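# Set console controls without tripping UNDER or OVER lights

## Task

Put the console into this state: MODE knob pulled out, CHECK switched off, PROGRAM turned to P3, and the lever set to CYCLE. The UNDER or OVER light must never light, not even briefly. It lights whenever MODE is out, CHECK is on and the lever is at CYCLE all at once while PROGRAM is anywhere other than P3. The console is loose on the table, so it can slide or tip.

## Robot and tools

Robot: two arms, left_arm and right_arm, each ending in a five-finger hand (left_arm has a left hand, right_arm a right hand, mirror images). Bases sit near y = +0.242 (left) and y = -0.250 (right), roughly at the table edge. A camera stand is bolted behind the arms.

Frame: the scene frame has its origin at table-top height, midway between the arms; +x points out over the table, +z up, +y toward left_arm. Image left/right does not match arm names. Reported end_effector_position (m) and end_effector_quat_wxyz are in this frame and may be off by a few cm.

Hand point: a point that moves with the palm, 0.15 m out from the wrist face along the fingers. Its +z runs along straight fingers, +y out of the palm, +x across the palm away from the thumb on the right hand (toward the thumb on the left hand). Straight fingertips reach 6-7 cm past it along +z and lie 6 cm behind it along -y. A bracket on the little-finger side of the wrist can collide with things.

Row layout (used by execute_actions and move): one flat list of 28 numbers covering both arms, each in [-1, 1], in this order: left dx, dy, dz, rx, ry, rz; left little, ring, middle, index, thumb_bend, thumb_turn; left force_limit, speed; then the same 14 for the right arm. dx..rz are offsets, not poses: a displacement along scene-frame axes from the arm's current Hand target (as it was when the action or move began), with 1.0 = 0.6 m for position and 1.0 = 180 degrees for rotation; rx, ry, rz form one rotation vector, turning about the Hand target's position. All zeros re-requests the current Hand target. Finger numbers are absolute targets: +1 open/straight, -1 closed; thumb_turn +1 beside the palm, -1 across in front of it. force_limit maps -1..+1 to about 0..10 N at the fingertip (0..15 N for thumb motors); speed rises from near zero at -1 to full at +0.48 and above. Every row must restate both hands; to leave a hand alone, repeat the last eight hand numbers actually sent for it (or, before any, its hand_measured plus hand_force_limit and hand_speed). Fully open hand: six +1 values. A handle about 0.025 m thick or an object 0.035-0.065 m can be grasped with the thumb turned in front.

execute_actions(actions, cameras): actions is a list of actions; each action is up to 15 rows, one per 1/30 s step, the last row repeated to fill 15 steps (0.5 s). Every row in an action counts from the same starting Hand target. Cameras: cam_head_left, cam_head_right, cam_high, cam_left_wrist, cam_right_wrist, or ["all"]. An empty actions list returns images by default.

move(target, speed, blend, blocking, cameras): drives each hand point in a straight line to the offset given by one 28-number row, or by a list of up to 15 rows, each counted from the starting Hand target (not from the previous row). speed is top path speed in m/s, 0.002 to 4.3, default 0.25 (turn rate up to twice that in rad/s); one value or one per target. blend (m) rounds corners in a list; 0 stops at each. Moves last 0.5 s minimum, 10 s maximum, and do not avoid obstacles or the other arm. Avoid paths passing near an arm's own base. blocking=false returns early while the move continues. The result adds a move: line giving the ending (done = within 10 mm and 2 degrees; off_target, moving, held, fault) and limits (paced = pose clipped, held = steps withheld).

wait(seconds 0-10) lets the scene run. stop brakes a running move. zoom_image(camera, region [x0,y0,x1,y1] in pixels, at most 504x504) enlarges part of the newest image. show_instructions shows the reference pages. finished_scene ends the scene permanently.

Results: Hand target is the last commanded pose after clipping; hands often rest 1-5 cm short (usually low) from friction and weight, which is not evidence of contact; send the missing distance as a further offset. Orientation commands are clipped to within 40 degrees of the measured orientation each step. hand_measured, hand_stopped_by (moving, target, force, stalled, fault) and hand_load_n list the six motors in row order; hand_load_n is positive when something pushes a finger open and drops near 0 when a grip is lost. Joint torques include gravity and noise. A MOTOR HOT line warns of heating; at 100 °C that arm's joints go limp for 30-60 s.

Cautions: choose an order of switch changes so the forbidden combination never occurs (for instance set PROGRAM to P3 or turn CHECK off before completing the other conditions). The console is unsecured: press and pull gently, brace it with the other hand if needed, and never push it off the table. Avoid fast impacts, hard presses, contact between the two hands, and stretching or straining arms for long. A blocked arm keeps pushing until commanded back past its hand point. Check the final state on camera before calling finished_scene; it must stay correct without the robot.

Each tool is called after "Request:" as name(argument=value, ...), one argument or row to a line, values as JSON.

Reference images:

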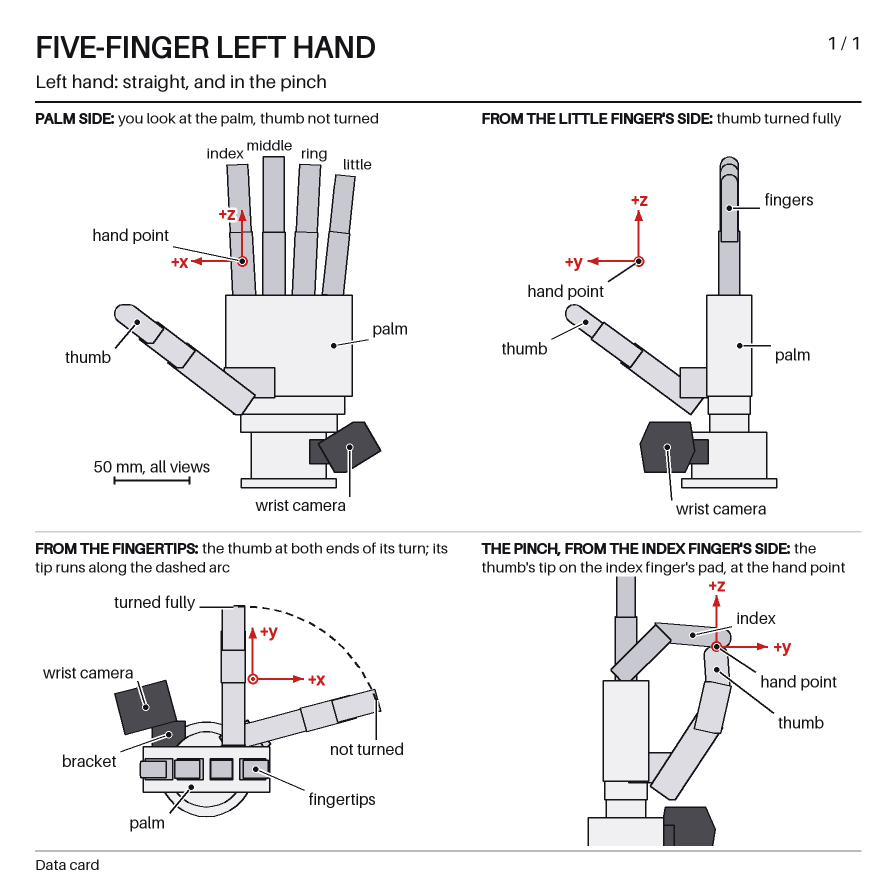

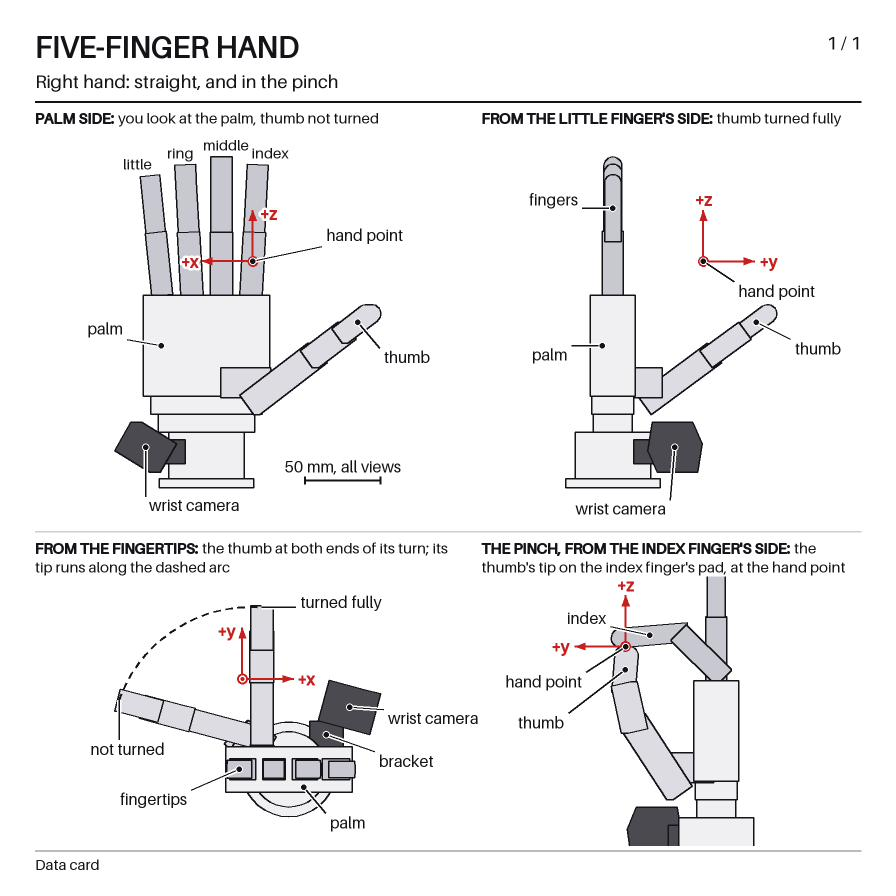

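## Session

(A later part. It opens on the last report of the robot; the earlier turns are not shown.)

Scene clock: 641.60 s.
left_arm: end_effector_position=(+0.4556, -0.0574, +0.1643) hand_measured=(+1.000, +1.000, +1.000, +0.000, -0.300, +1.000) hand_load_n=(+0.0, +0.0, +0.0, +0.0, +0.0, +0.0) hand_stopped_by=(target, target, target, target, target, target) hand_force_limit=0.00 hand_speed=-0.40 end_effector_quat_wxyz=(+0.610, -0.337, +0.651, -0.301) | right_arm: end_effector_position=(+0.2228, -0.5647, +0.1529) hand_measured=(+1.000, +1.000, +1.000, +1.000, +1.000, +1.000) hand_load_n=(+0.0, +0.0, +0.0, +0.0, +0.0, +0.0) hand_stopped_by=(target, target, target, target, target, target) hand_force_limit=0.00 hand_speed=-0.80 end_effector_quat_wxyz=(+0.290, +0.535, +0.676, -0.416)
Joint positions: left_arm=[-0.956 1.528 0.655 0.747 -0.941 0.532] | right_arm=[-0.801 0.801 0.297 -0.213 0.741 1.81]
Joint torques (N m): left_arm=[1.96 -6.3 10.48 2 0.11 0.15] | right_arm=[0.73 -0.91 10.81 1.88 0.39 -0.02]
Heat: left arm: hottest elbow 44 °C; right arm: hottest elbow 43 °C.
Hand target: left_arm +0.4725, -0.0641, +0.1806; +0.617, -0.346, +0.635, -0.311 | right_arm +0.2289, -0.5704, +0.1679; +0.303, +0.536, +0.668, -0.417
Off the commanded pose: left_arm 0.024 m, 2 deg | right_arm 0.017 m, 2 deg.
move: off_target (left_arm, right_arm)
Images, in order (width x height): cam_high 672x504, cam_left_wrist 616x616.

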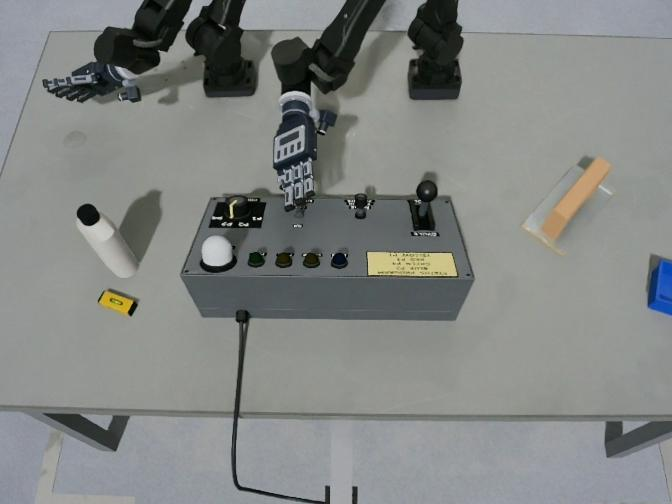

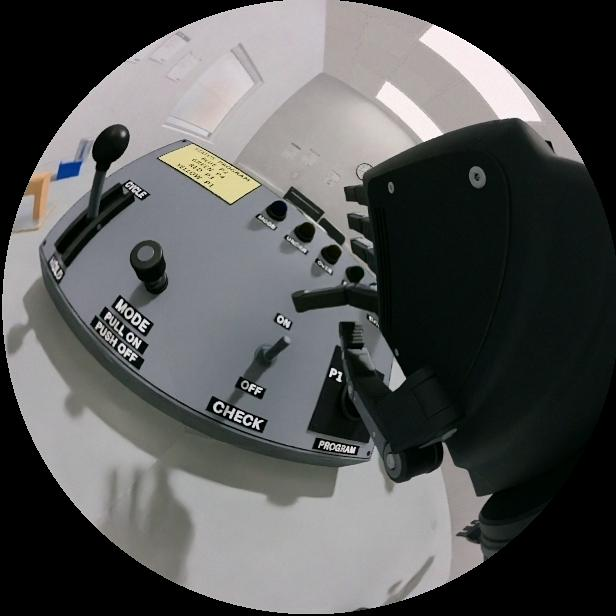

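Request:
move(
  target=[0.005, 0.004, -0.05, 0, 0, 0, 1, 1, 1, 0, -0.3, 1, 0, -0.4, 0, 0, 0, 0, 0, 0, 1, 1, 1, 1, 1, 1, 0, -0.8],
  speed=0.08,
  cameras=["cam_left_wrist"],
)

Request:
zoom_image(
  camera="cam_left_wrist",
  region=[160, 200, 400, 400],
)

Scene clock: 650.77 s.
left_arm: end_effector_position=(+0.4635, -0.0614, +0.1422) hand_measured=(+1.000, +1.000, +1.000, +0.000, -0.300, +1.000) hand_load_n=(+0.0, +0.0, +0.0, +0.0, +0.0, +0.0) hand_stopped_by=(target, target, target, target, target, target) hand_force_limit=0.00 hand_speed=-0.40 end_effector_quat_wxyz=(+0.611, -0.340, +0.645, -0.308) | right_arm: end_effector_position=(+0.2228, -0.5647, +0.1529) hand_measured=(+1.000, +1.000, +1.000, +1.000, +1.000, +1.000) hand_load_n=(+0.0, +0.0, +0.0, +0.0, +0.0, +0.0) hand_stopped_by=(target, target, target, target, target, target) hand_force_limit=0.00 hand_speed=-0.80 end_effector_quat_wxyz=(+0.290, +0.535, +0.676, -0.416)
Joint positions: left_arm=[-0.947 1.612 0.655 0.85 -0.931 0.534] | right_arm=[-0.801 0.801 0.297 -0.213 0.741 1.81]
Joint torques (N m): left_arm=[1.32 -6.95 8.2 2.09 0.08 0.21] | right_arm=[0.62 -1.26 10.7 1.85 0.4 0]
Heat: left arm: hottest elbow 45 °C; right arm: hottest elbow 43 °C.
Hand target: left_arm +0.4755, -0.0617, +0.1506; +0.617, -0.346, +0.635, -0.311 | right_arm +0.2289, -0.5704, +0.1679; +0.303, +0.536, +0.668, -0.417
Off the commanded pose: left_arm 0.015 m, 2 deg | right_arm 0.017 m, 2 deg.
move: off_target (left_arm, right_arm)
Images, in order (width x height): cam_left_wrist 616x616.

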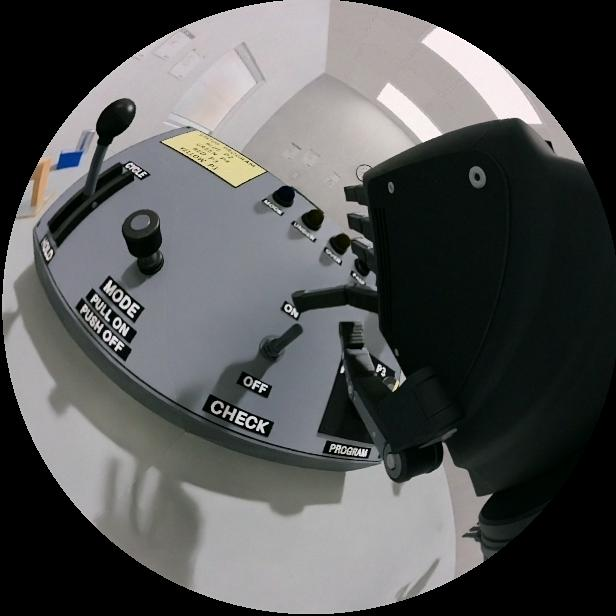

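Scaled by 2.100 from the camera's 616x616 image, which has a finer 880x880 frame.

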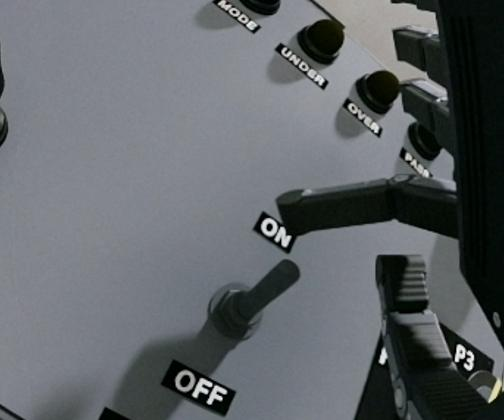

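Request:
move(
  target=[
    [-0.012, -0.013, -0.026, 0, 0, 0, 1, 1, 1, 0, -0.3, 1, 0, -0.4, 0, 0, 0, 0, 0, 0, 1, 1, 1, 1, 1, 1, 0, -0.8],
    [-0.126, -0.013, -0.044, 0, 0, 0, 1, 1, 1, 0, -0.3, 1, 0, -0.4, 0, 0, 0, 0, 0, 0, 1, 1, 1, 1, 1, 1, 0, -0.8],
  ],
  speed=0.1,
  cameras=["cam_left_wrist"],
)

Request:
zoom_image(
  camera="cam_left_wrist",
  region=[160, 200, 400, 400],
)

Scene clock: 668.70 s.
left_arm: end_effector_position=(+0.4022, -0.0640, +0.1159) hand_measured=(+1.000, +1.000, +1.000, +0.000, -0.300, +1.000) hand_load_n=(+0.0, -0.5, +0.0, +0.0, +0.0, +0.0) hand_stopped_by=(target, target, target, target, target, target) hand_force_limit=0.00 hand_speed=-0.40 end_effector_quat_wxyz=(+0.620, -0.339, +0.643, -0.295) | right_arm: end_effector_position=(+0.2228, -0.5647, +0.1529) hand_measured=(+1.000, +1.000, +1.000, +1.000, +1.000, +1.000) hand_load_n=(+0.0, +0.0, +0.0, +0.0, +0.0, +0.0) hand_stopped_by=(target, target, target, target, target, target) hand_force_limit=0.00 hand_speed=-0.80 end_effector_quat_wxyz=(+0.290, +0.535, +0.676, -0.416)
Joint positions: left_arm=[-1.091 1.643 0.568 0.948 -1.098 0.528] | right_arm=[-0.801 0.801 0.297 -0.213 0.741 1.81]
Joint torques (N m): left_arm=[-0.03 -8.64 5.01 1.72 -0.1 0] | right_arm=[0.21 -1.08 10.73 1.85 0.4 -0.03]
Heat: left arm: hottest elbow 44 °C; right arm: hottest elbow 43 °C.
Hand target: left_arm +0.4000, -0.0695, +0.1242; +0.617, -0.346, +0.634, -0.311 | right_arm +0.2289, -0.5704, +0.1679; +0.303, +0.536, +0.668, -0.417
Off the commanded pose: left_arm 0.010 m, 2 deg | right_arm 0.017 m, 2 deg.
move: off_target (right_arm)
Images, in order (width x height): cam_left_wrist 616x616.

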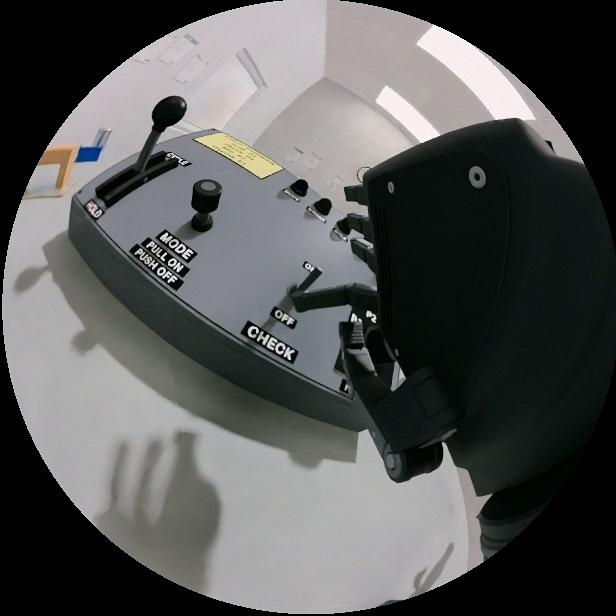

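Scaled by 2.100 from the camera's 616x616 image, which has a finer 880x880 frame.

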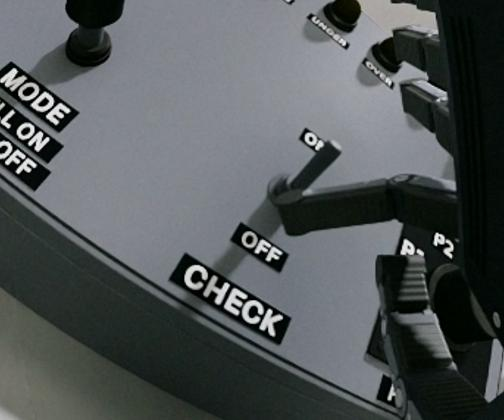

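Request:
move(
  target=[
    [0, 0, 0.07, 0, 0, 0, 1, 1, 1, 0, -0.3, 1, 0, -0.4, 0, 0, 0, 0, 0, 0, 1, 1, 1, 1, 1, 1, 0, -0.8],
    [0.13, 0.012, 0.07, 0, 0, 0, 1, 1, 1, 0, -0.3, 1, 0, -0.4, 0, 0, 0, 0, 0, 0, 1, 1, 1, 1, 1, 1, 0, -0.8],
    [0.125, 0.01, 0.015, 0, 0, 0, 1, 1, 1, 0, -0.3, 1, 0, -0.4, 0, 0, 0, 0, 0, 0, 1, 1, 1, 1, 1, 1, 0, -0.8],
  ],
  speed=0.12,
  blend=0.01,
  cameras=["cam_left_wrist"],
)

Request:
zoom_image(
  camera="cam_left_wrist",
  region=[160, 200, 400, 400],
)

Scene clock: 704.07 s.
left_arm: end_effector_position=(+0.4626, -0.0584, +0.1217) hand_measured=(+1.000, +1.000, +1.000, +0.000, -0.300, +1.000) hand_load_n=(+0.0, +0.0, +0.0, +0.0, +0.0, +0.0) hand_stopped_by=(target, target, target, target, target, target) hand_force_limit=0.00 hand_speed=-0.40 end_effector_quat_wxyz=(+0.611, -0.340, +0.647, -0.303) | right_arm: end_effector_position=(+0.2228, -0.5647, +0.1529) hand_measured=(+1.000, +1.000, +1.000, +1.000, +1.000, +1.000) hand_load_n=(+0.5, +0.0, +0.0, +0.0, +0.0, +0.0) hand_stopped_by=(target, target, target, target, target, target) hand_force_limit=0.00 hand_speed=-0.80 end_effector_quat_wxyz=(+0.290, +0.535, +0.676, -0.416)
Joint positions: left_arm=[-0.945 1.665 0.642 0.907 -0.934 0.533] | right_arm=[-0.801 0.801 0.297 -0.213 0.741 1.81]
Joint torques (N m): left_arm=[1.26 -7.12 8.23 1.81 0 0.19] | right_arm=[0.79 -1.38 10.73 1.78 0.39 -0.01]
Heat: left arm: hottest elbow 39 °C; right arm: hottest elbow 43 °C.
Hand target: left_arm +0.4748, -0.0635, +0.1331; +0.617, -0.346, +0.635, -0.311 | right_arm +0.2289, -0.5704, +0.1679; +0.303, +0.536, +0.668, -0.417
Off the commanded pose: left_arm 0.018 m, 2 deg | right_arm 0.017 m, 2 deg.
move: off_target (left_arm, right_arm)
Images, in order (width x height): cam_left_wrist 616x616.

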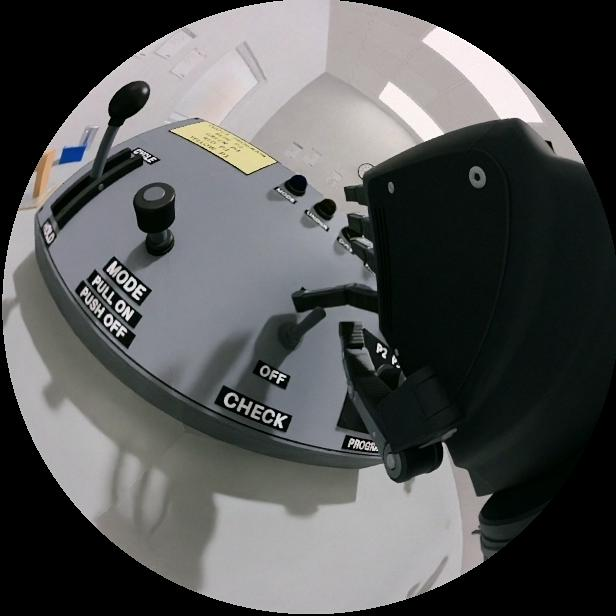

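Scaled by 2.100 from the camera's 616x616 image, which has a finer 880x880 frame.

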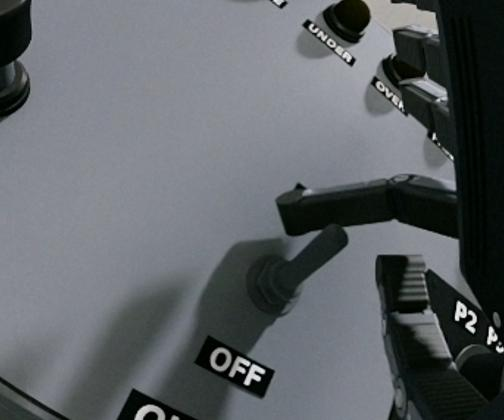

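Request:
move(
  target=[-0.055, -0.008, -0.008, 0, 0, 0, 1, 1, 1, 0, -0.3, 1, 0, -0.4, 0, 0, 0, 0, 0, 0, 1, 1, 1, 1, 1, 1, 0, -0.8],
  speed=0.1,
  cameras=["cam_left_wrist"],
)

Request:
zoom_image(
  camera="cam_left_wrist",
  region=[160, 200, 400, 400],
)

Scene clock: 711.03 s.
left_arm: end_effector_position=(+0.4509, -0.0593, +0.1237) hand_measured=(+1.000, +1.000, +1.000, +0.000, -0.300, +1.000) hand_load_n=(+0.0, +0.0, +0.0, +5.5, +0.0, +0.0) hand_stopped_by=(target, target, target, target, target, target) hand_force_limit=0.00 hand_speed=-0.40 end_effector_quat_wxyz=(+0.619, -0.350, +0.637, -0.297) | right_arm: end_effector_position=(+0.2228, -0.5647, +0.1529) hand_measured=(+1.000, +1.000, +1.000, +1.000, +1.000, +1.000) hand_load_n=(+0.0, +0.0, +0.0, +0.0, +0.0, +0.0) hand_stopped_by=(target, target, target, target, target, target) hand_force_limit=0.00 hand_speed=-0.80 end_effector_quat_wxyz=(+0.290, +0.535, +0.676, -0.416)
Joint positions: left_arm=[-0.979 1.665 0.635 0.926 -1 0.533] | right_arm=[-0.801 0.801 0.297 -0.213 0.741 1.81]
Joint torques (N m): left_arm=[-1.67 -7.41 4.77 1.98 -0.24 0.06] | right_arm=[0.56 -1.26 10.67 1.81 0.4 -0.02]
Heat: left arm: hottest elbow 39 °C; right arm: hottest elbow 43 °C.
Hand target: left_arm +0.4419, -0.0683, +0.1284; +0.617, -0.346, +0.635, -0.311 | right_arm +0.2289, -0.5704, +0.1679; +0.303, +0.536, +0.668, -0.417
Off the commanded pose: left_arm 0.014 m, 2 deg | right_arm 0.017 m, 2 deg.
move: off_target (left_arm, right_arm)
Images, in order (width x height): cam_left_wrist 616x616.

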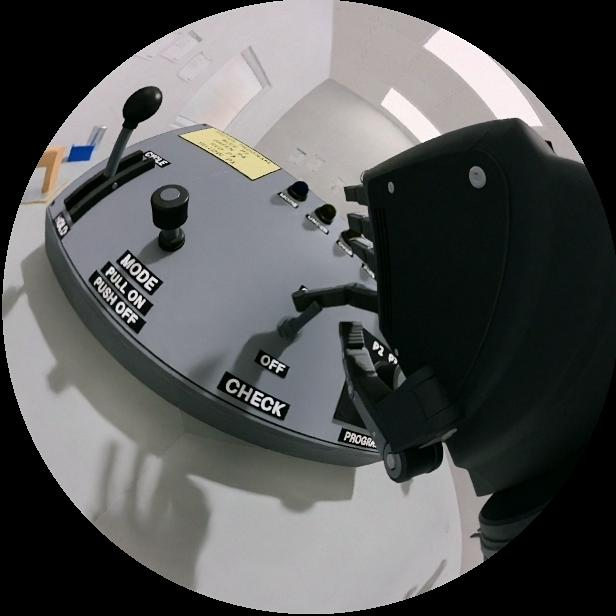

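Scaled by 2.100 from the camera's 616x616 image, which has a finer 880x880 frame.

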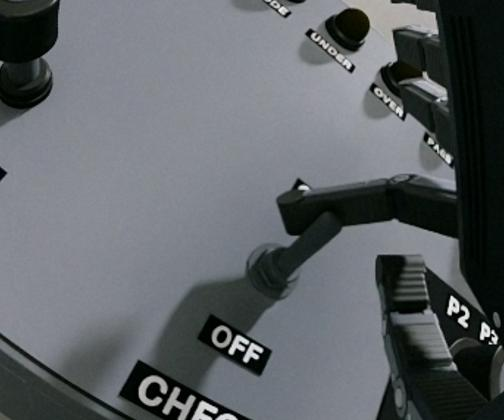

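Request:
move(
  target=[-0.025, 0, -0.006, 0, 0, 0, 1, 1, 1, 0, -0.3, 1, 0, -0.4, 0, 0, 0, 0, 0, 0, 1, 1, 1, 1, 1, 1, 0, -0.8],
  speed=0.06,
  cameras=["cam_left_wrist"],
)

Request:
zoom_image(
  camera="cam_left_wrist",
  region=[160, 200, 400, 400],
)

Scene clock: 719.47 s.
left_arm: end_effector_position=(+0.4469, -0.0570, +0.1255) hand_measured=(+1.000, +1.000, +1.000, +0.000, -0.300, +1.000) hand_load_n=(+0.0, -0.5, +0.0, +7.5, +0.0, +0.0) hand_stopped_by=(target, target, target, target, target, target) hand_force_limit=0.00 hand_speed=-0.40 end_effector_quat_wxyz=(+0.623, -0.359, +0.627, -0.300) | right_arm: end_effector_position=(+0.2228, -0.5647, +0.1529) hand_measured=(+1.000, +1.000, +1.000, +1.000, +1.000, +1.000) hand_load_n=(+0.0, +0.0, +0.0, +0.0, +0.0, +0.0) hand_stopped_by=(target, target, target, target, target, target) hand_force_limit=0.00 hand_speed=-0.80 end_effector_quat_wxyz=(+0.290, +0.535, +0.676, -0.416)
Joint positions: left_arm=[-0.988 1.665 0.626 0.955 -1.027 0.529] | right_arm=[-0.801 0.801 0.297 -0.213 0.741 1.81]
Joint torques (N m): left_arm=[-3.43 -8.23 3.38 1.58 -0.29 0.09] | right_arm=[0.62 -0.85 10.8 1.8 0.38 -0.02]
Heat: left arm: hottest elbow 38 °C; right arm: hottest elbow 43 °C.
Hand target: left_arm +0.4269, -0.0682, +0.1247; +0.617, -0.346, +0.635, -0.311 | right_arm +0.2289, -0.5704, +0.1679; +0.303, +0.536, +0.668, -0.417
Off the commanded pose: left_arm 0.023 m, 2 deg | right_arm 0.017 m, 2 deg.
move: off_target (left_arm, right_arm)
Images, in order (width x height): cam_left_wrist 616x616.

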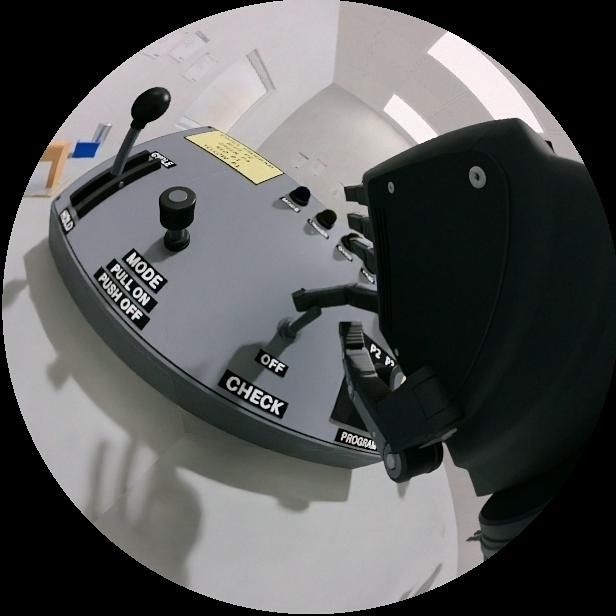

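Scaled by 2.100 from the camera's 616x616 image, which has a finer 880x880 frame.

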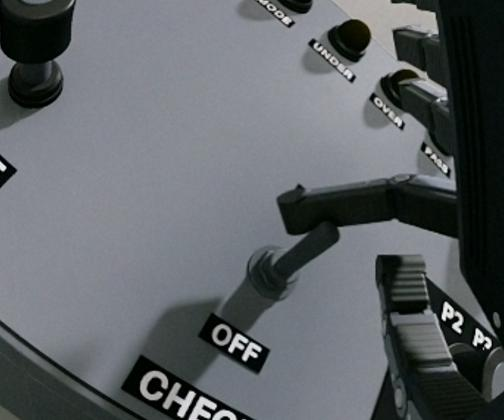

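Request:
move(
  target=[-0.035, 0, -0.012, 0, 0, 0, 1, 1, 1, 0, -0.3, 1, 0, -0.4, 0, 0, 0, 0, 0, 0, 1, 1, 1, 1, 1, 1, 0, -0.8],
  speed=0.06,
  cameras=["cam_left_wrist"],
)

Request:
zoom_image(
  camera="cam_left_wrist",
  region=[160, 200, 400, 400],
)

Scene clock: 731.93 s.
left_arm: end_effector_position=(+0.4087, -0.0632, +0.1139) hand_measured=(+1.000, +1.000, +1.000, +0.000, -0.300, +1.000) hand_load_n=(+0.0, +0.0, +0.0, +0.0, +0.0, +0.0) hand_stopped_by=(target, target, target, target, target, target) hand_force_limit=0.00 hand_speed=-0.40 end_effector_quat_wxyz=(+0.620, -0.342, +0.640, -0.299) | right_arm: end_effector_position=(+0.2228, -0.5647, +0.1529) hand_measured=(+1.000, +1.000, +1.000, +1.000, +1.000, +1.000) hand_load_n=(+0.0, +0.0, +0.0, +0.0, +0.0, +0.0) hand_stopped_by=(target, target, target, target, target, target) hand_force_limit=0.00 hand_speed=-0.80 end_effector_quat_wxyz=(+0.290, +0.535, +0.676, -0.416)
Joint positions: left_arm=[-1.075 1.658 0.572 0.974 -1.083 0.53] | right_arm=[-0.801 0.801 0.297 -0.213 0.741 1.81]
Joint torques (N m): left_arm=[-0.67 -7.88 4.93 1.58 -0.04 -0.02] | right_arm=[0.67 -1.2 10.7 1.78 0.38 0]
Heat: left arm: hottest elbow 38 °C; right arm: hottest elbow 43 °C.
Hand target: left_arm +0.4058, -0.0682, +0.1175; +0.617, -0.346, +0.635, -0.311 | right_arm +0.2289, -0.5704, +0.1679; +0.303, +0.536, +0.668, -0.417
Off the commanded pose: left_arm 0.007 m, 2 deg | right_arm 0.017 m, 2 deg.
move: off_target (right_arm)
Images, in order (width x height): cam_left_wrist 616x616.

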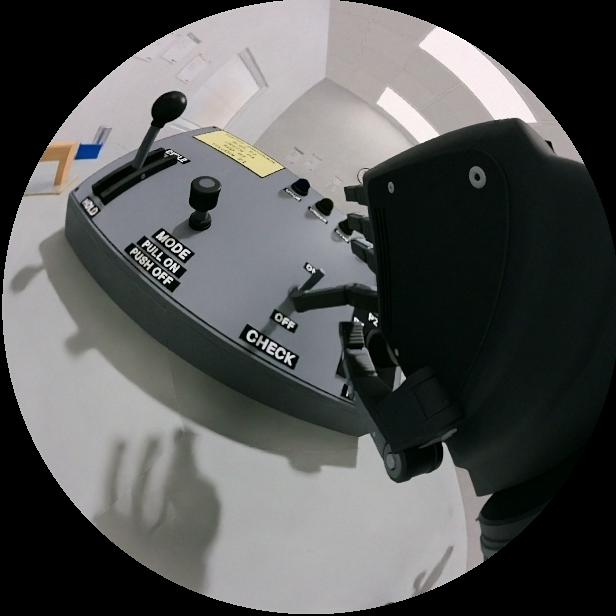

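Scaled by 2.100 from the camera's 616x616 image, which has a finer 880x880 frame.

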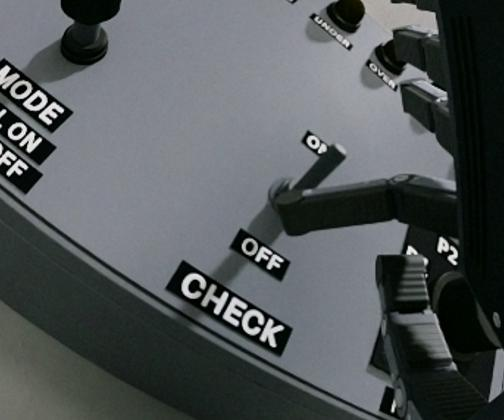

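Request:
move(
  target=[
    [0, 0, 0.12, -0.187, 0.171, 0.053, -1, -1, -1, 0, -0.3, 1, 0, -0.4, 0, 0, 0, 0, 0, 0, 1, 1, 1, 1, 1, 1, 0, -0.8],
    [0.115, -0.002, 0.124, -0.187, 0.171, 0.053, -1, -1, -1, 0, -0.3, 1, 0, -0.4, 0, 0, 0, 0, 0, 0, 1, 1, 1, 1, 1, 1, 0, -0.8],
  ],
  speed=0.15,
  blend=0.01,
  cameras=["cam_left_wrist", "cam_high"],
)

Request:
zoom_image(
  camera="cam_left_wrist",
  region=[160, 200, 400, 400],
)

Request:
zoom_image(
  camera="cam_high",
  region=[230, 140, 370, 240],
)

Scene clock: 775.40 s.
left_arm: end_effector_position=(+0.4518, -0.0592, +0.1671) hand_measured=(-1.000, -1.000, -1.000, +0.000, -0.300, +1.000) hand_load_n=(+0.0, +0.0, +0.0, +0.0, +0.0, +0.0) hand_stopped_by=(target, target, target, target, target, target) hand_force_limit=0.00 hand_speed=-0.40 end_effector_quat_wxyz=(-0.323, +0.627, -0.641, +0.303) | right_arm: end_effector_position=(+0.2228, -0.5647, +0.1529) hand_measured=(+1.000, +1.000, +1.000, +1.000, +1.000, +1.000) hand_load_n=(+0.0, +0.0, +0.0, +0.0, +0.0, +0.0) hand_stopped_by=(target, target, target, target, target, target) hand_force_limit=0.00 hand_speed=-0.80 end_effector_quat_wxyz=(+0.290, +0.535, +0.676, -0.416)
Joint positions: left_arm=[-0.767 1.37 0.929 -0.369 -0.575 -0.477] | right_arm=[-0.801 0.801 0.297 -0.213 0.741 1.81]
Joint torques (N m): left_arm=[1.73 -6.36 13.46 2.15 -0.11 0.17] | right_arm=[0.85 -1.14 10.73 1.78 0.39 -0.01]
Heat: left arm: hottest elbow 38 °C; right arm: hottest elbow 44 °C.
Hand target: left_arm +0.4748, -0.0694, +0.1918; -0.327, +0.627, -0.627, +0.326 | right_arm +0.2289, -0.5704, +0.1679; +0.303, +0.536, +0.668, -0.417
Off the commanded pose: left_arm 0.035 m, 3 deg | right_arm 0.017 m, 2 deg.
move: off_target (left_arm, right_arm)
Images, in order (width x height): cam_high 672x504, cam_left_wrist 616x616.

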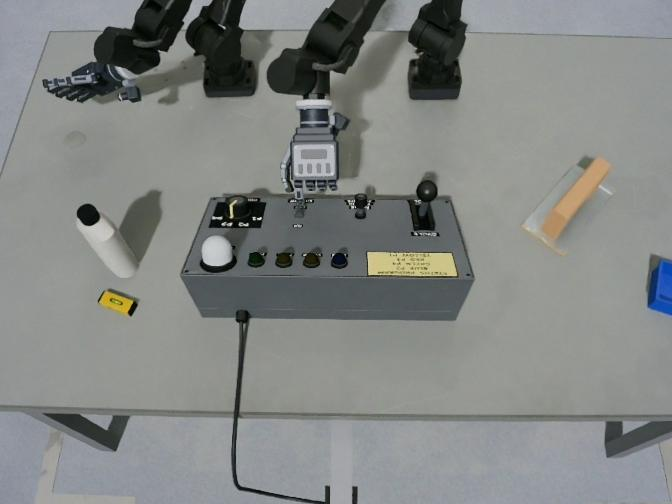

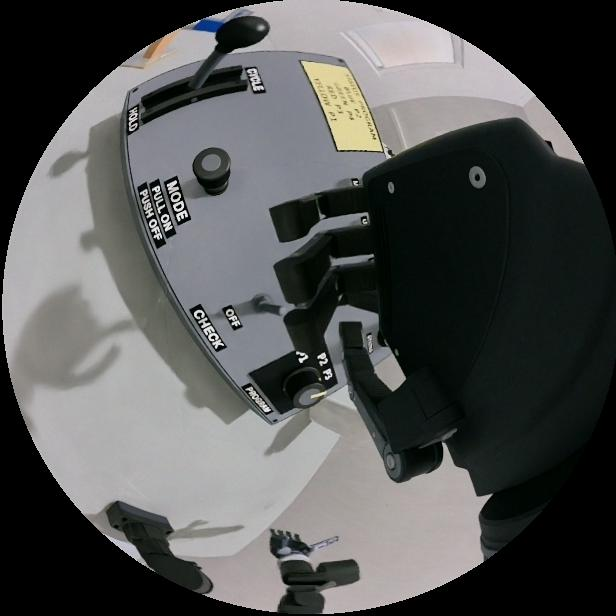

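Scaled by 2.100 from the camera's 616x616 image, which has a finer 880x880 frame.

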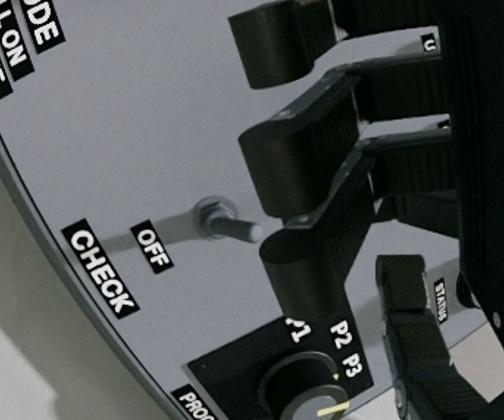

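Scaled by 3.600.

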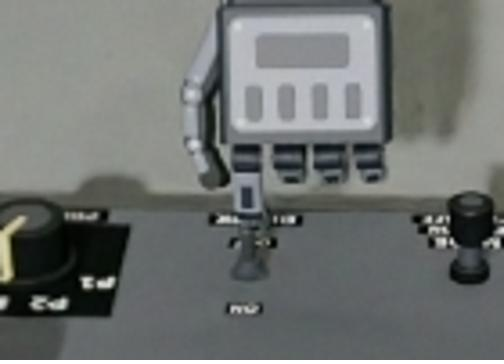

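Request:
move(
  target=[
    [0.022, -0.008, 0, 0, 0, 0, -1, -1, -1, 0, -0.3, 1, 0, -0.4, 0, 0, 0, 0, 0, 0, 1, 1, 1, 1, 1, 1, 0, -0.8],
    [0.022, -0.008, -0.042, 0, 0, 0, -1, -1, -1, 0, -0.3, 1, 0, -0.4, 0, 0, 0, 0, 0, 0, 1, 1, 1, 1, 1, 1, 0, -0.8],
  ],
  speed=0.1,
  blend=0.004,
  cameras=["cam_left_wrist", "cam_high"],
)

Request:
zoom_image(
  camera="cam_left_wrist",
  region=[160, 200, 400, 400],
)

Request:
zoom_image(
  camera="cam_high",
  region=[230, 140, 370, 240],
)

Scene clock: 795.77 s.
left_arm: end_effector_position=(+0.4723, -0.0727, +0.1554) hand_measured=(-1.000, -1.000, -1.000, +0.000, -0.300, +1.000) hand_load_n=(+0.0, +0.0, +0.0, +0.0, -0.5, +0.0) hand_stopped_by=(target, target, target, target, target, target) hand_force_limit=0.00 hand_speed=-0.40 end_effector_quat_wxyz=(-0.323, +0.626, -0.636, +0.315) | right_arm: end_effector_position=(+0.2228, -0.5647, +0.1529) hand_measured=(+1.000, +1.000, +1.000, +1.000, +1.000, +1.000) hand_load_n=(+0.0, +0.0, +0.0, +0.0, +0.0, -0.5) hand_stopped_by=(target, target, target, target, target, target) hand_force_limit=0.00 hand_speed=-0.80 end_effector_quat_wxyz=(+0.290, +0.535, +0.676, -0.416)
Joint positions: left_arm=[-0.757 1.438 0.951 -0.292 -0.566 -0.467] | right_arm=[-0.801 0.801 0.297 -0.213 0.741 1.81]
Joint torques (N m): left_arm=[1.2 -7.65 10.91 1.78 -0.14 0.22] | right_arm=[0.56 -1.03 10.77 1.84 0.39 -0.03]
Heat: left arm: hottest elbow 43 °C; right arm: hottest elbow 44 °C.
Hand target: left_arm +0.4882, -0.0742, +0.1669; -0.328, +0.627, -0.627, +0.327 | right_arm +0.2289, -0.5704, +0.1679; +0.303, +0.536, +0.668, -0.417
Off the commanded pose: left_arm 0.019 m, 2 deg | right_arm 0.017 m, 2 deg.
move: off_target (left_arm, right_arm)
Images, in order (width x height): cam_high 672x504, cam_left_wrist 616x616.

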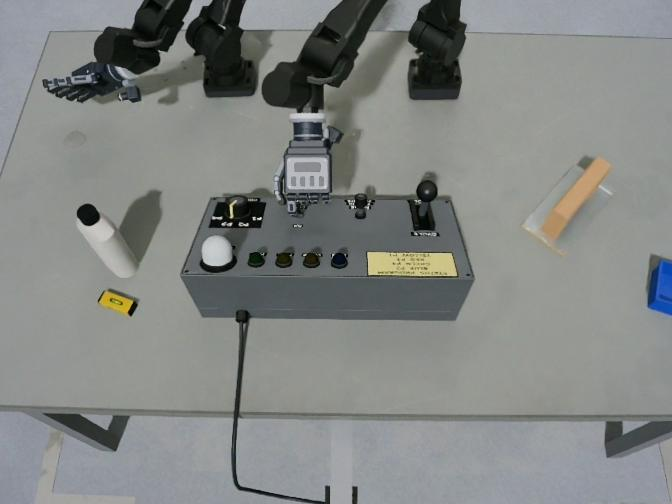

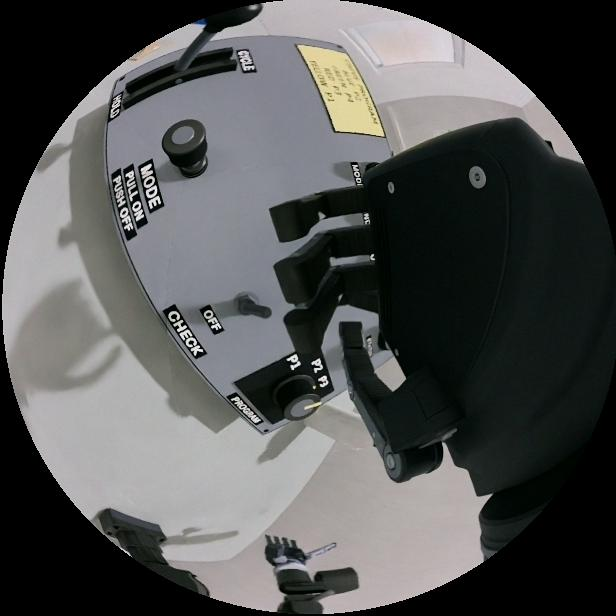

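Scaled by 2.100 from the camera's 616x616 image, which has a finer 880x880 frame.

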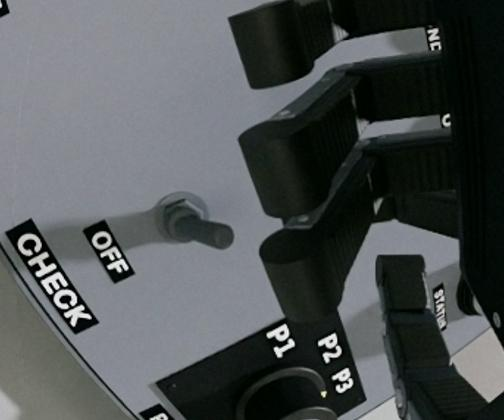

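Scaled by 3.600.

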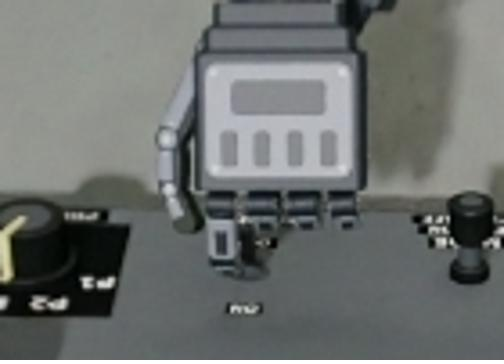

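Request:
move(
  target=[-0.01, 0.025, -0.022, 0, 0, 0, -1, -1, -1, 0, -0.3, 1, 0, -0.4, 0, 0, 0, 0, 0, 0, 1, 1, 1, 1, 1, 1, 0, -0.8],
  speed=0.1,
  cameras=["cam_left_wrist", "cam_high"],
)

Request:
zoom_image(
  camera="cam_left_wrist",
  region=[160, 200, 400, 400],
)

Request:
zoom_image(
  camera="cam_high",
  region=[230, 140, 370, 240],
)

Scene clock: 805.90 s.
left_arm: end_effector_position=(+0.4742, -0.0646, +0.1460) hand_measured=(-1.000, -1.000, -1.000, +0.000, -0.300, +1.000) hand_load_n=(+0.0, +0.0, +0.0, +0.0, +0.0, -0.5) hand_stopped_by=(target, target, target, target, target, target) hand_force_limit=0.00 hand_speed=-0.40 end_effector_quat_wxyz=(-0.323, +0.626, -0.634, +0.319) | right_arm: end_effector_position=(+0.2228, -0.5647, +0.1529) hand_measured=(+1.000, +1.000, +1.000, +1.000, +1.000, +1.000) hand_load_n=(+0.0, +0.0, +0.0, +0.0, +0.0, +0.0) hand_stopped_by=(target, target, target, target, target, target) hand_force_limit=0.00 hand_speed=-0.80 end_effector_quat_wxyz=(+0.290, +0.535, +0.676, -0.416)
Joint positions: left_arm=[-0.74 1.438 0.918 -0.243 -0.553 -0.454] | right_arm=[-0.801 0.801 0.297 -0.213 0.741 1.81]
Joint torques (N m): left_arm=[1.67 -8.76 8.31 1.92 -0.12 0.21] | right_arm=[0.73 -1.08 10.81 1.78 0.38 0.01]
Heat: left arm: hottest elbow 43 °C; right arm: hottest elbow 44 °C.
Hand target: left_arm +0.4820, -0.0593, +0.1536; -0.327, +0.627, -0.627, +0.327 | right_arm +0.2289, -0.5704, +0.1679; +0.303, +0.536, +0.668, -0.417
Off the commanded pose: left_arm 0.012 m, 1 deg | right_arm 0.017 m, 2 deg.
move: off_target (left_arm, right_arm)
Images, in order (width x height): cam_high 672x504, cam_left_wrist 616x616.

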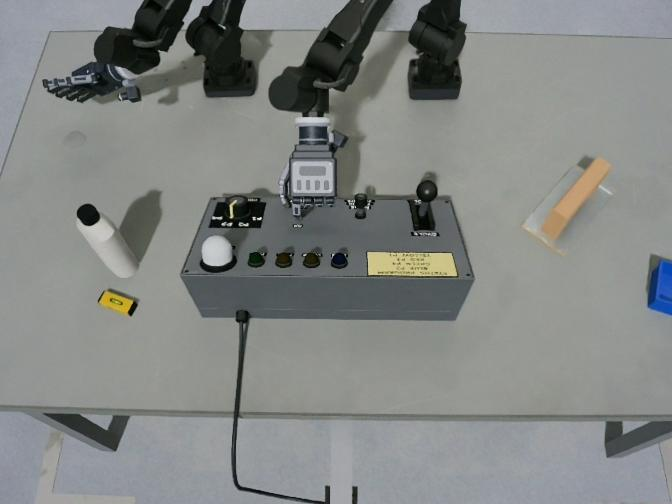

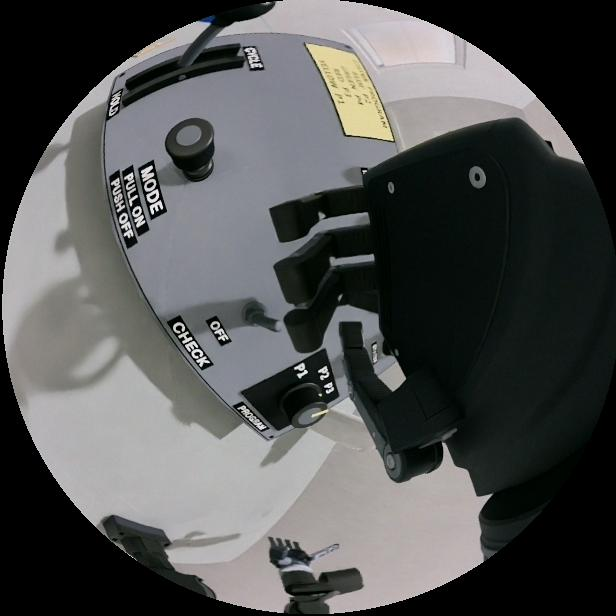

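Scaled by 2.100 from the camera's 616x616 image, which has a finer 880x880 frame.

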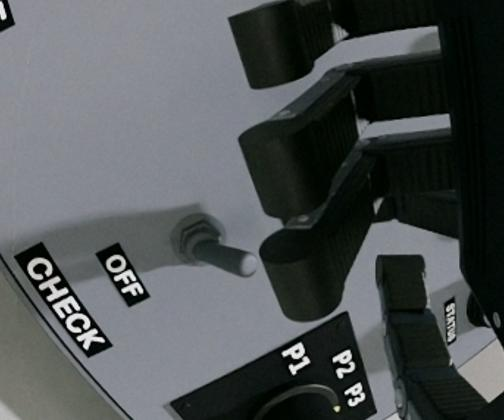

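Scaled by 3.600.

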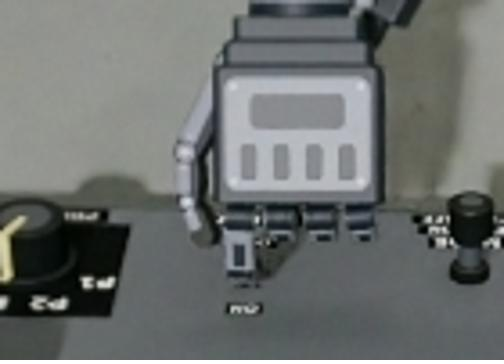

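Request:
move(
  target=[-0.022, -0.004, -0.024, 0, 0, 0, -1, -1, -1, 0, -0.3, 1, 0, -0.4, 0, 0, 0, 0, 0, 0, 1, 1, 1, 1, 1, 1, 0, -0.8],
  speed=0.1,
  cameras=["cam_left_wrist", "cam_high"],
)

Request:
zoom_image(
  camera="cam_left_wrist",
  region=[160, 200, 400, 400],
)

Request:
zoom_image(
  camera="cam_high",
  region=[230, 140, 370, 240],
)

Scene clock: 814.90 s.
left_arm: end_effector_position=(+0.4679, -0.0558, +0.1318) hand_measured=(-1.000, -1.000, -1.000, +0.000, -0.300, +1.000) hand_load_n=(+0.0, +0.0, +0.0, +0.0, +0.5, +0.0) hand_stopped_by=(target, target, target, target, target, target) hand_force_limit=0.00 hand_speed=-0.40 end_effector_quat_wxyz=(-0.328, +0.627, -0.634, +0.313) | right_arm: end_effector_position=(+0.2228, -0.5647, +0.1529) hand_measured=(+1.000, +1.000, +1.000, +1.000, +1.000, +1.000) hand_load_n=(+0.0, +0.0, +0.0, +0.0, +0.0, -0.5) hand_stopped_by=(target, target, target, target, target, target) hand_force_limit=0.00 hand_speed=-0.80 end_effector_quat_wxyz=(+0.290, +0.535, +0.676, -0.416)
Joint positions: left_arm=[-0.74 1.438 0.877 -0.212 -0.567 -0.453] | right_arm=[-0.801 0.801 0.297 -0.213 0.741 1.81]
Joint torques (N m): left_arm=[-0.62 -7.71 8.18 1.92 -0.24 0.02] | right_arm=[0.73 -1.2 10.73 1.84 0.38 -0.01]
Heat: left arm: hottest elbow 42 °C; right arm: hottest elbow 44 °C.
Hand target: left_arm +0.4688, -0.0617, +0.1391; -0.327, +0.627, -0.627, +0.326 | right_arm +0.2289, -0.5704, +0.1679; +0.303, +0.536, +0.668, -0.417
Off the commanded pose: left_arm 0.010 m, 2 deg | right_arm 0.017 m, 2 deg.
move: off_target (right_arm)
Images, in order (width x height): cam_high 672x504, cam_left_wrist 616x616.

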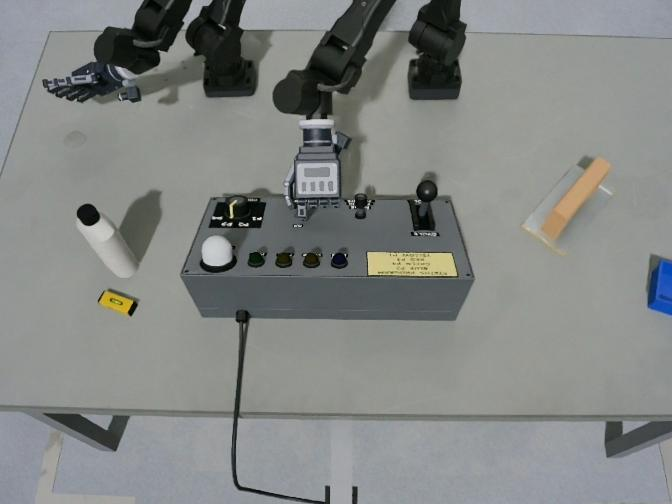

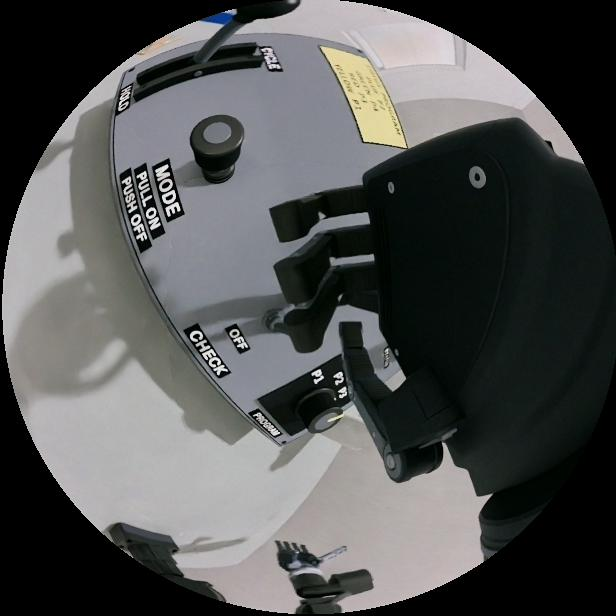

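Scaled by 2.100 from the camera's 616x616 image, which has a finer 880x880 frame.

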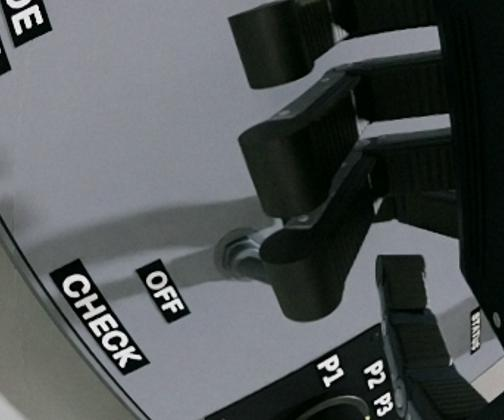

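Scaled by 3.600.

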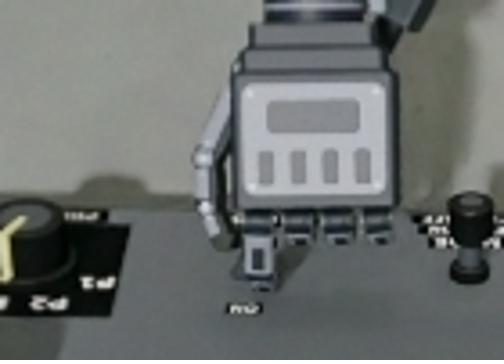

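Request:
move(
  target=[0.004, -0.012, 0, 0, 0, 0, -1, -1, -1, 0, -0.3, 1, 0, -0.4, 0, 0, 0, 0, 0, 0, 1, 1, 1, 1, 1, 1, 0, -0.8],
  speed=0.1,
  cameras=["cam_left_wrist", "cam_high"],
)

Request:
zoom_image(
  camera="cam_left_wrist",
  region=[160, 200, 400, 400],
)

Request:
zoom_image(
  camera="cam_high",
  region=[230, 140, 370, 240],
)

Scene clock: 822.23 s.
left_arm: end_effector_position=(+0.4686, -0.0549, +0.1321) hand_measured=(-1.000, -1.000, -1.000, +0.000, -0.300, +1.000) hand_load_n=(+0.0, +0.0, +0.0, +0.0, +0.0, +0.0) hand_stopped_by=(target, target, target, target, target, target) hand_force_limit=0.00 hand_speed=-0.40 end_effector_quat_wxyz=(-0.330, +0.628, -0.631, +0.313) | right_arm: end_effector_position=(+0.2228, -0.5647, +0.1529) hand_measured=(+1.000, +1.000, +1.000, +1.000, +1.000, +1.000) hand_load_n=(+0.0, +0.0, +0.0, +0.0, +0.0, +0.0) hand_stopped_by=(target, target, target, target, target, target) hand_force_limit=0.00 hand_speed=-0.80 end_effector_quat_wxyz=(+0.290, +0.535, +0.676, -0.416)
Joint positions: left_arm=[-0.74 1.438 0.877 -0.212 -0.573 -0.456] | right_arm=[-0.801 0.801 0.297 -0.213 0.741 1.81]
Joint torques (N m): left_arm=[-0.67 -6.42 9.62 1.63 -0.26 -0.06] | right_arm=[0.67 -1.14 10.73 1.77 0.39 -0.02]
Heat: left arm: hottest elbow 42 °C; right arm: hottest elbow 44 °C.
Hand target: left_arm +0.4711, -0.0688, +0.1391; -0.327, +0.627, -0.627, +0.326 | right_arm +0.2289, -0.5704, +0.1679; +0.303, +0.536, +0.668, -0.417
Off the commanded pose: left_arm 0.016 m, 2 deg | right_arm 0.017 m, 2 deg.
move: off_target (left_arm, right_arm)
Images, in order (width x height): cam_high 672x504, cam_left_wrist 616x616.

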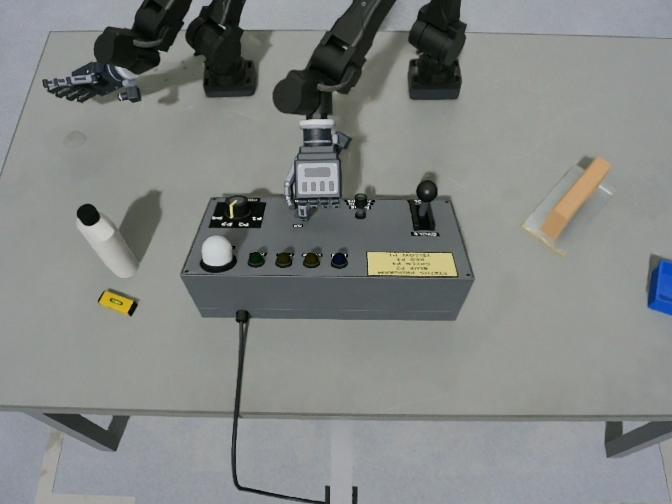

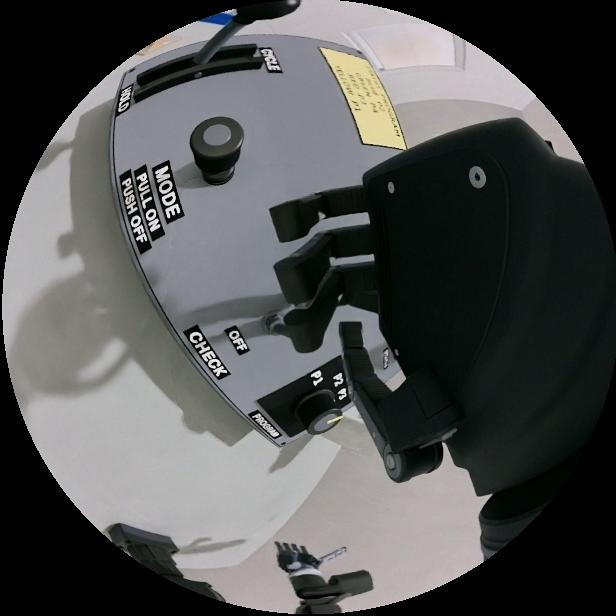

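Scaled by 2.100 from the camera's 616x616 image, which has a finer 880x880 frame.

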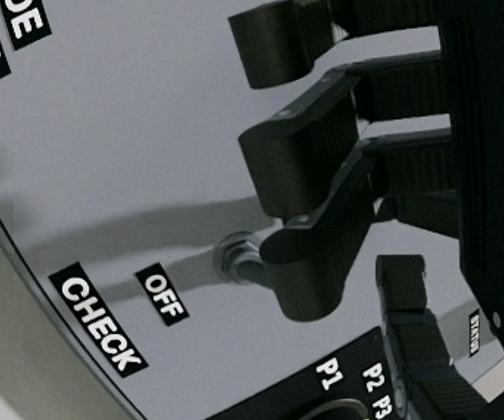

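Scaled by 3.600.

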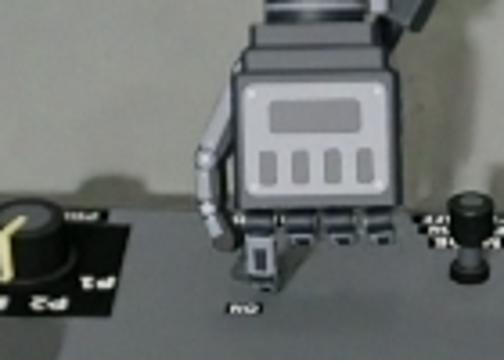

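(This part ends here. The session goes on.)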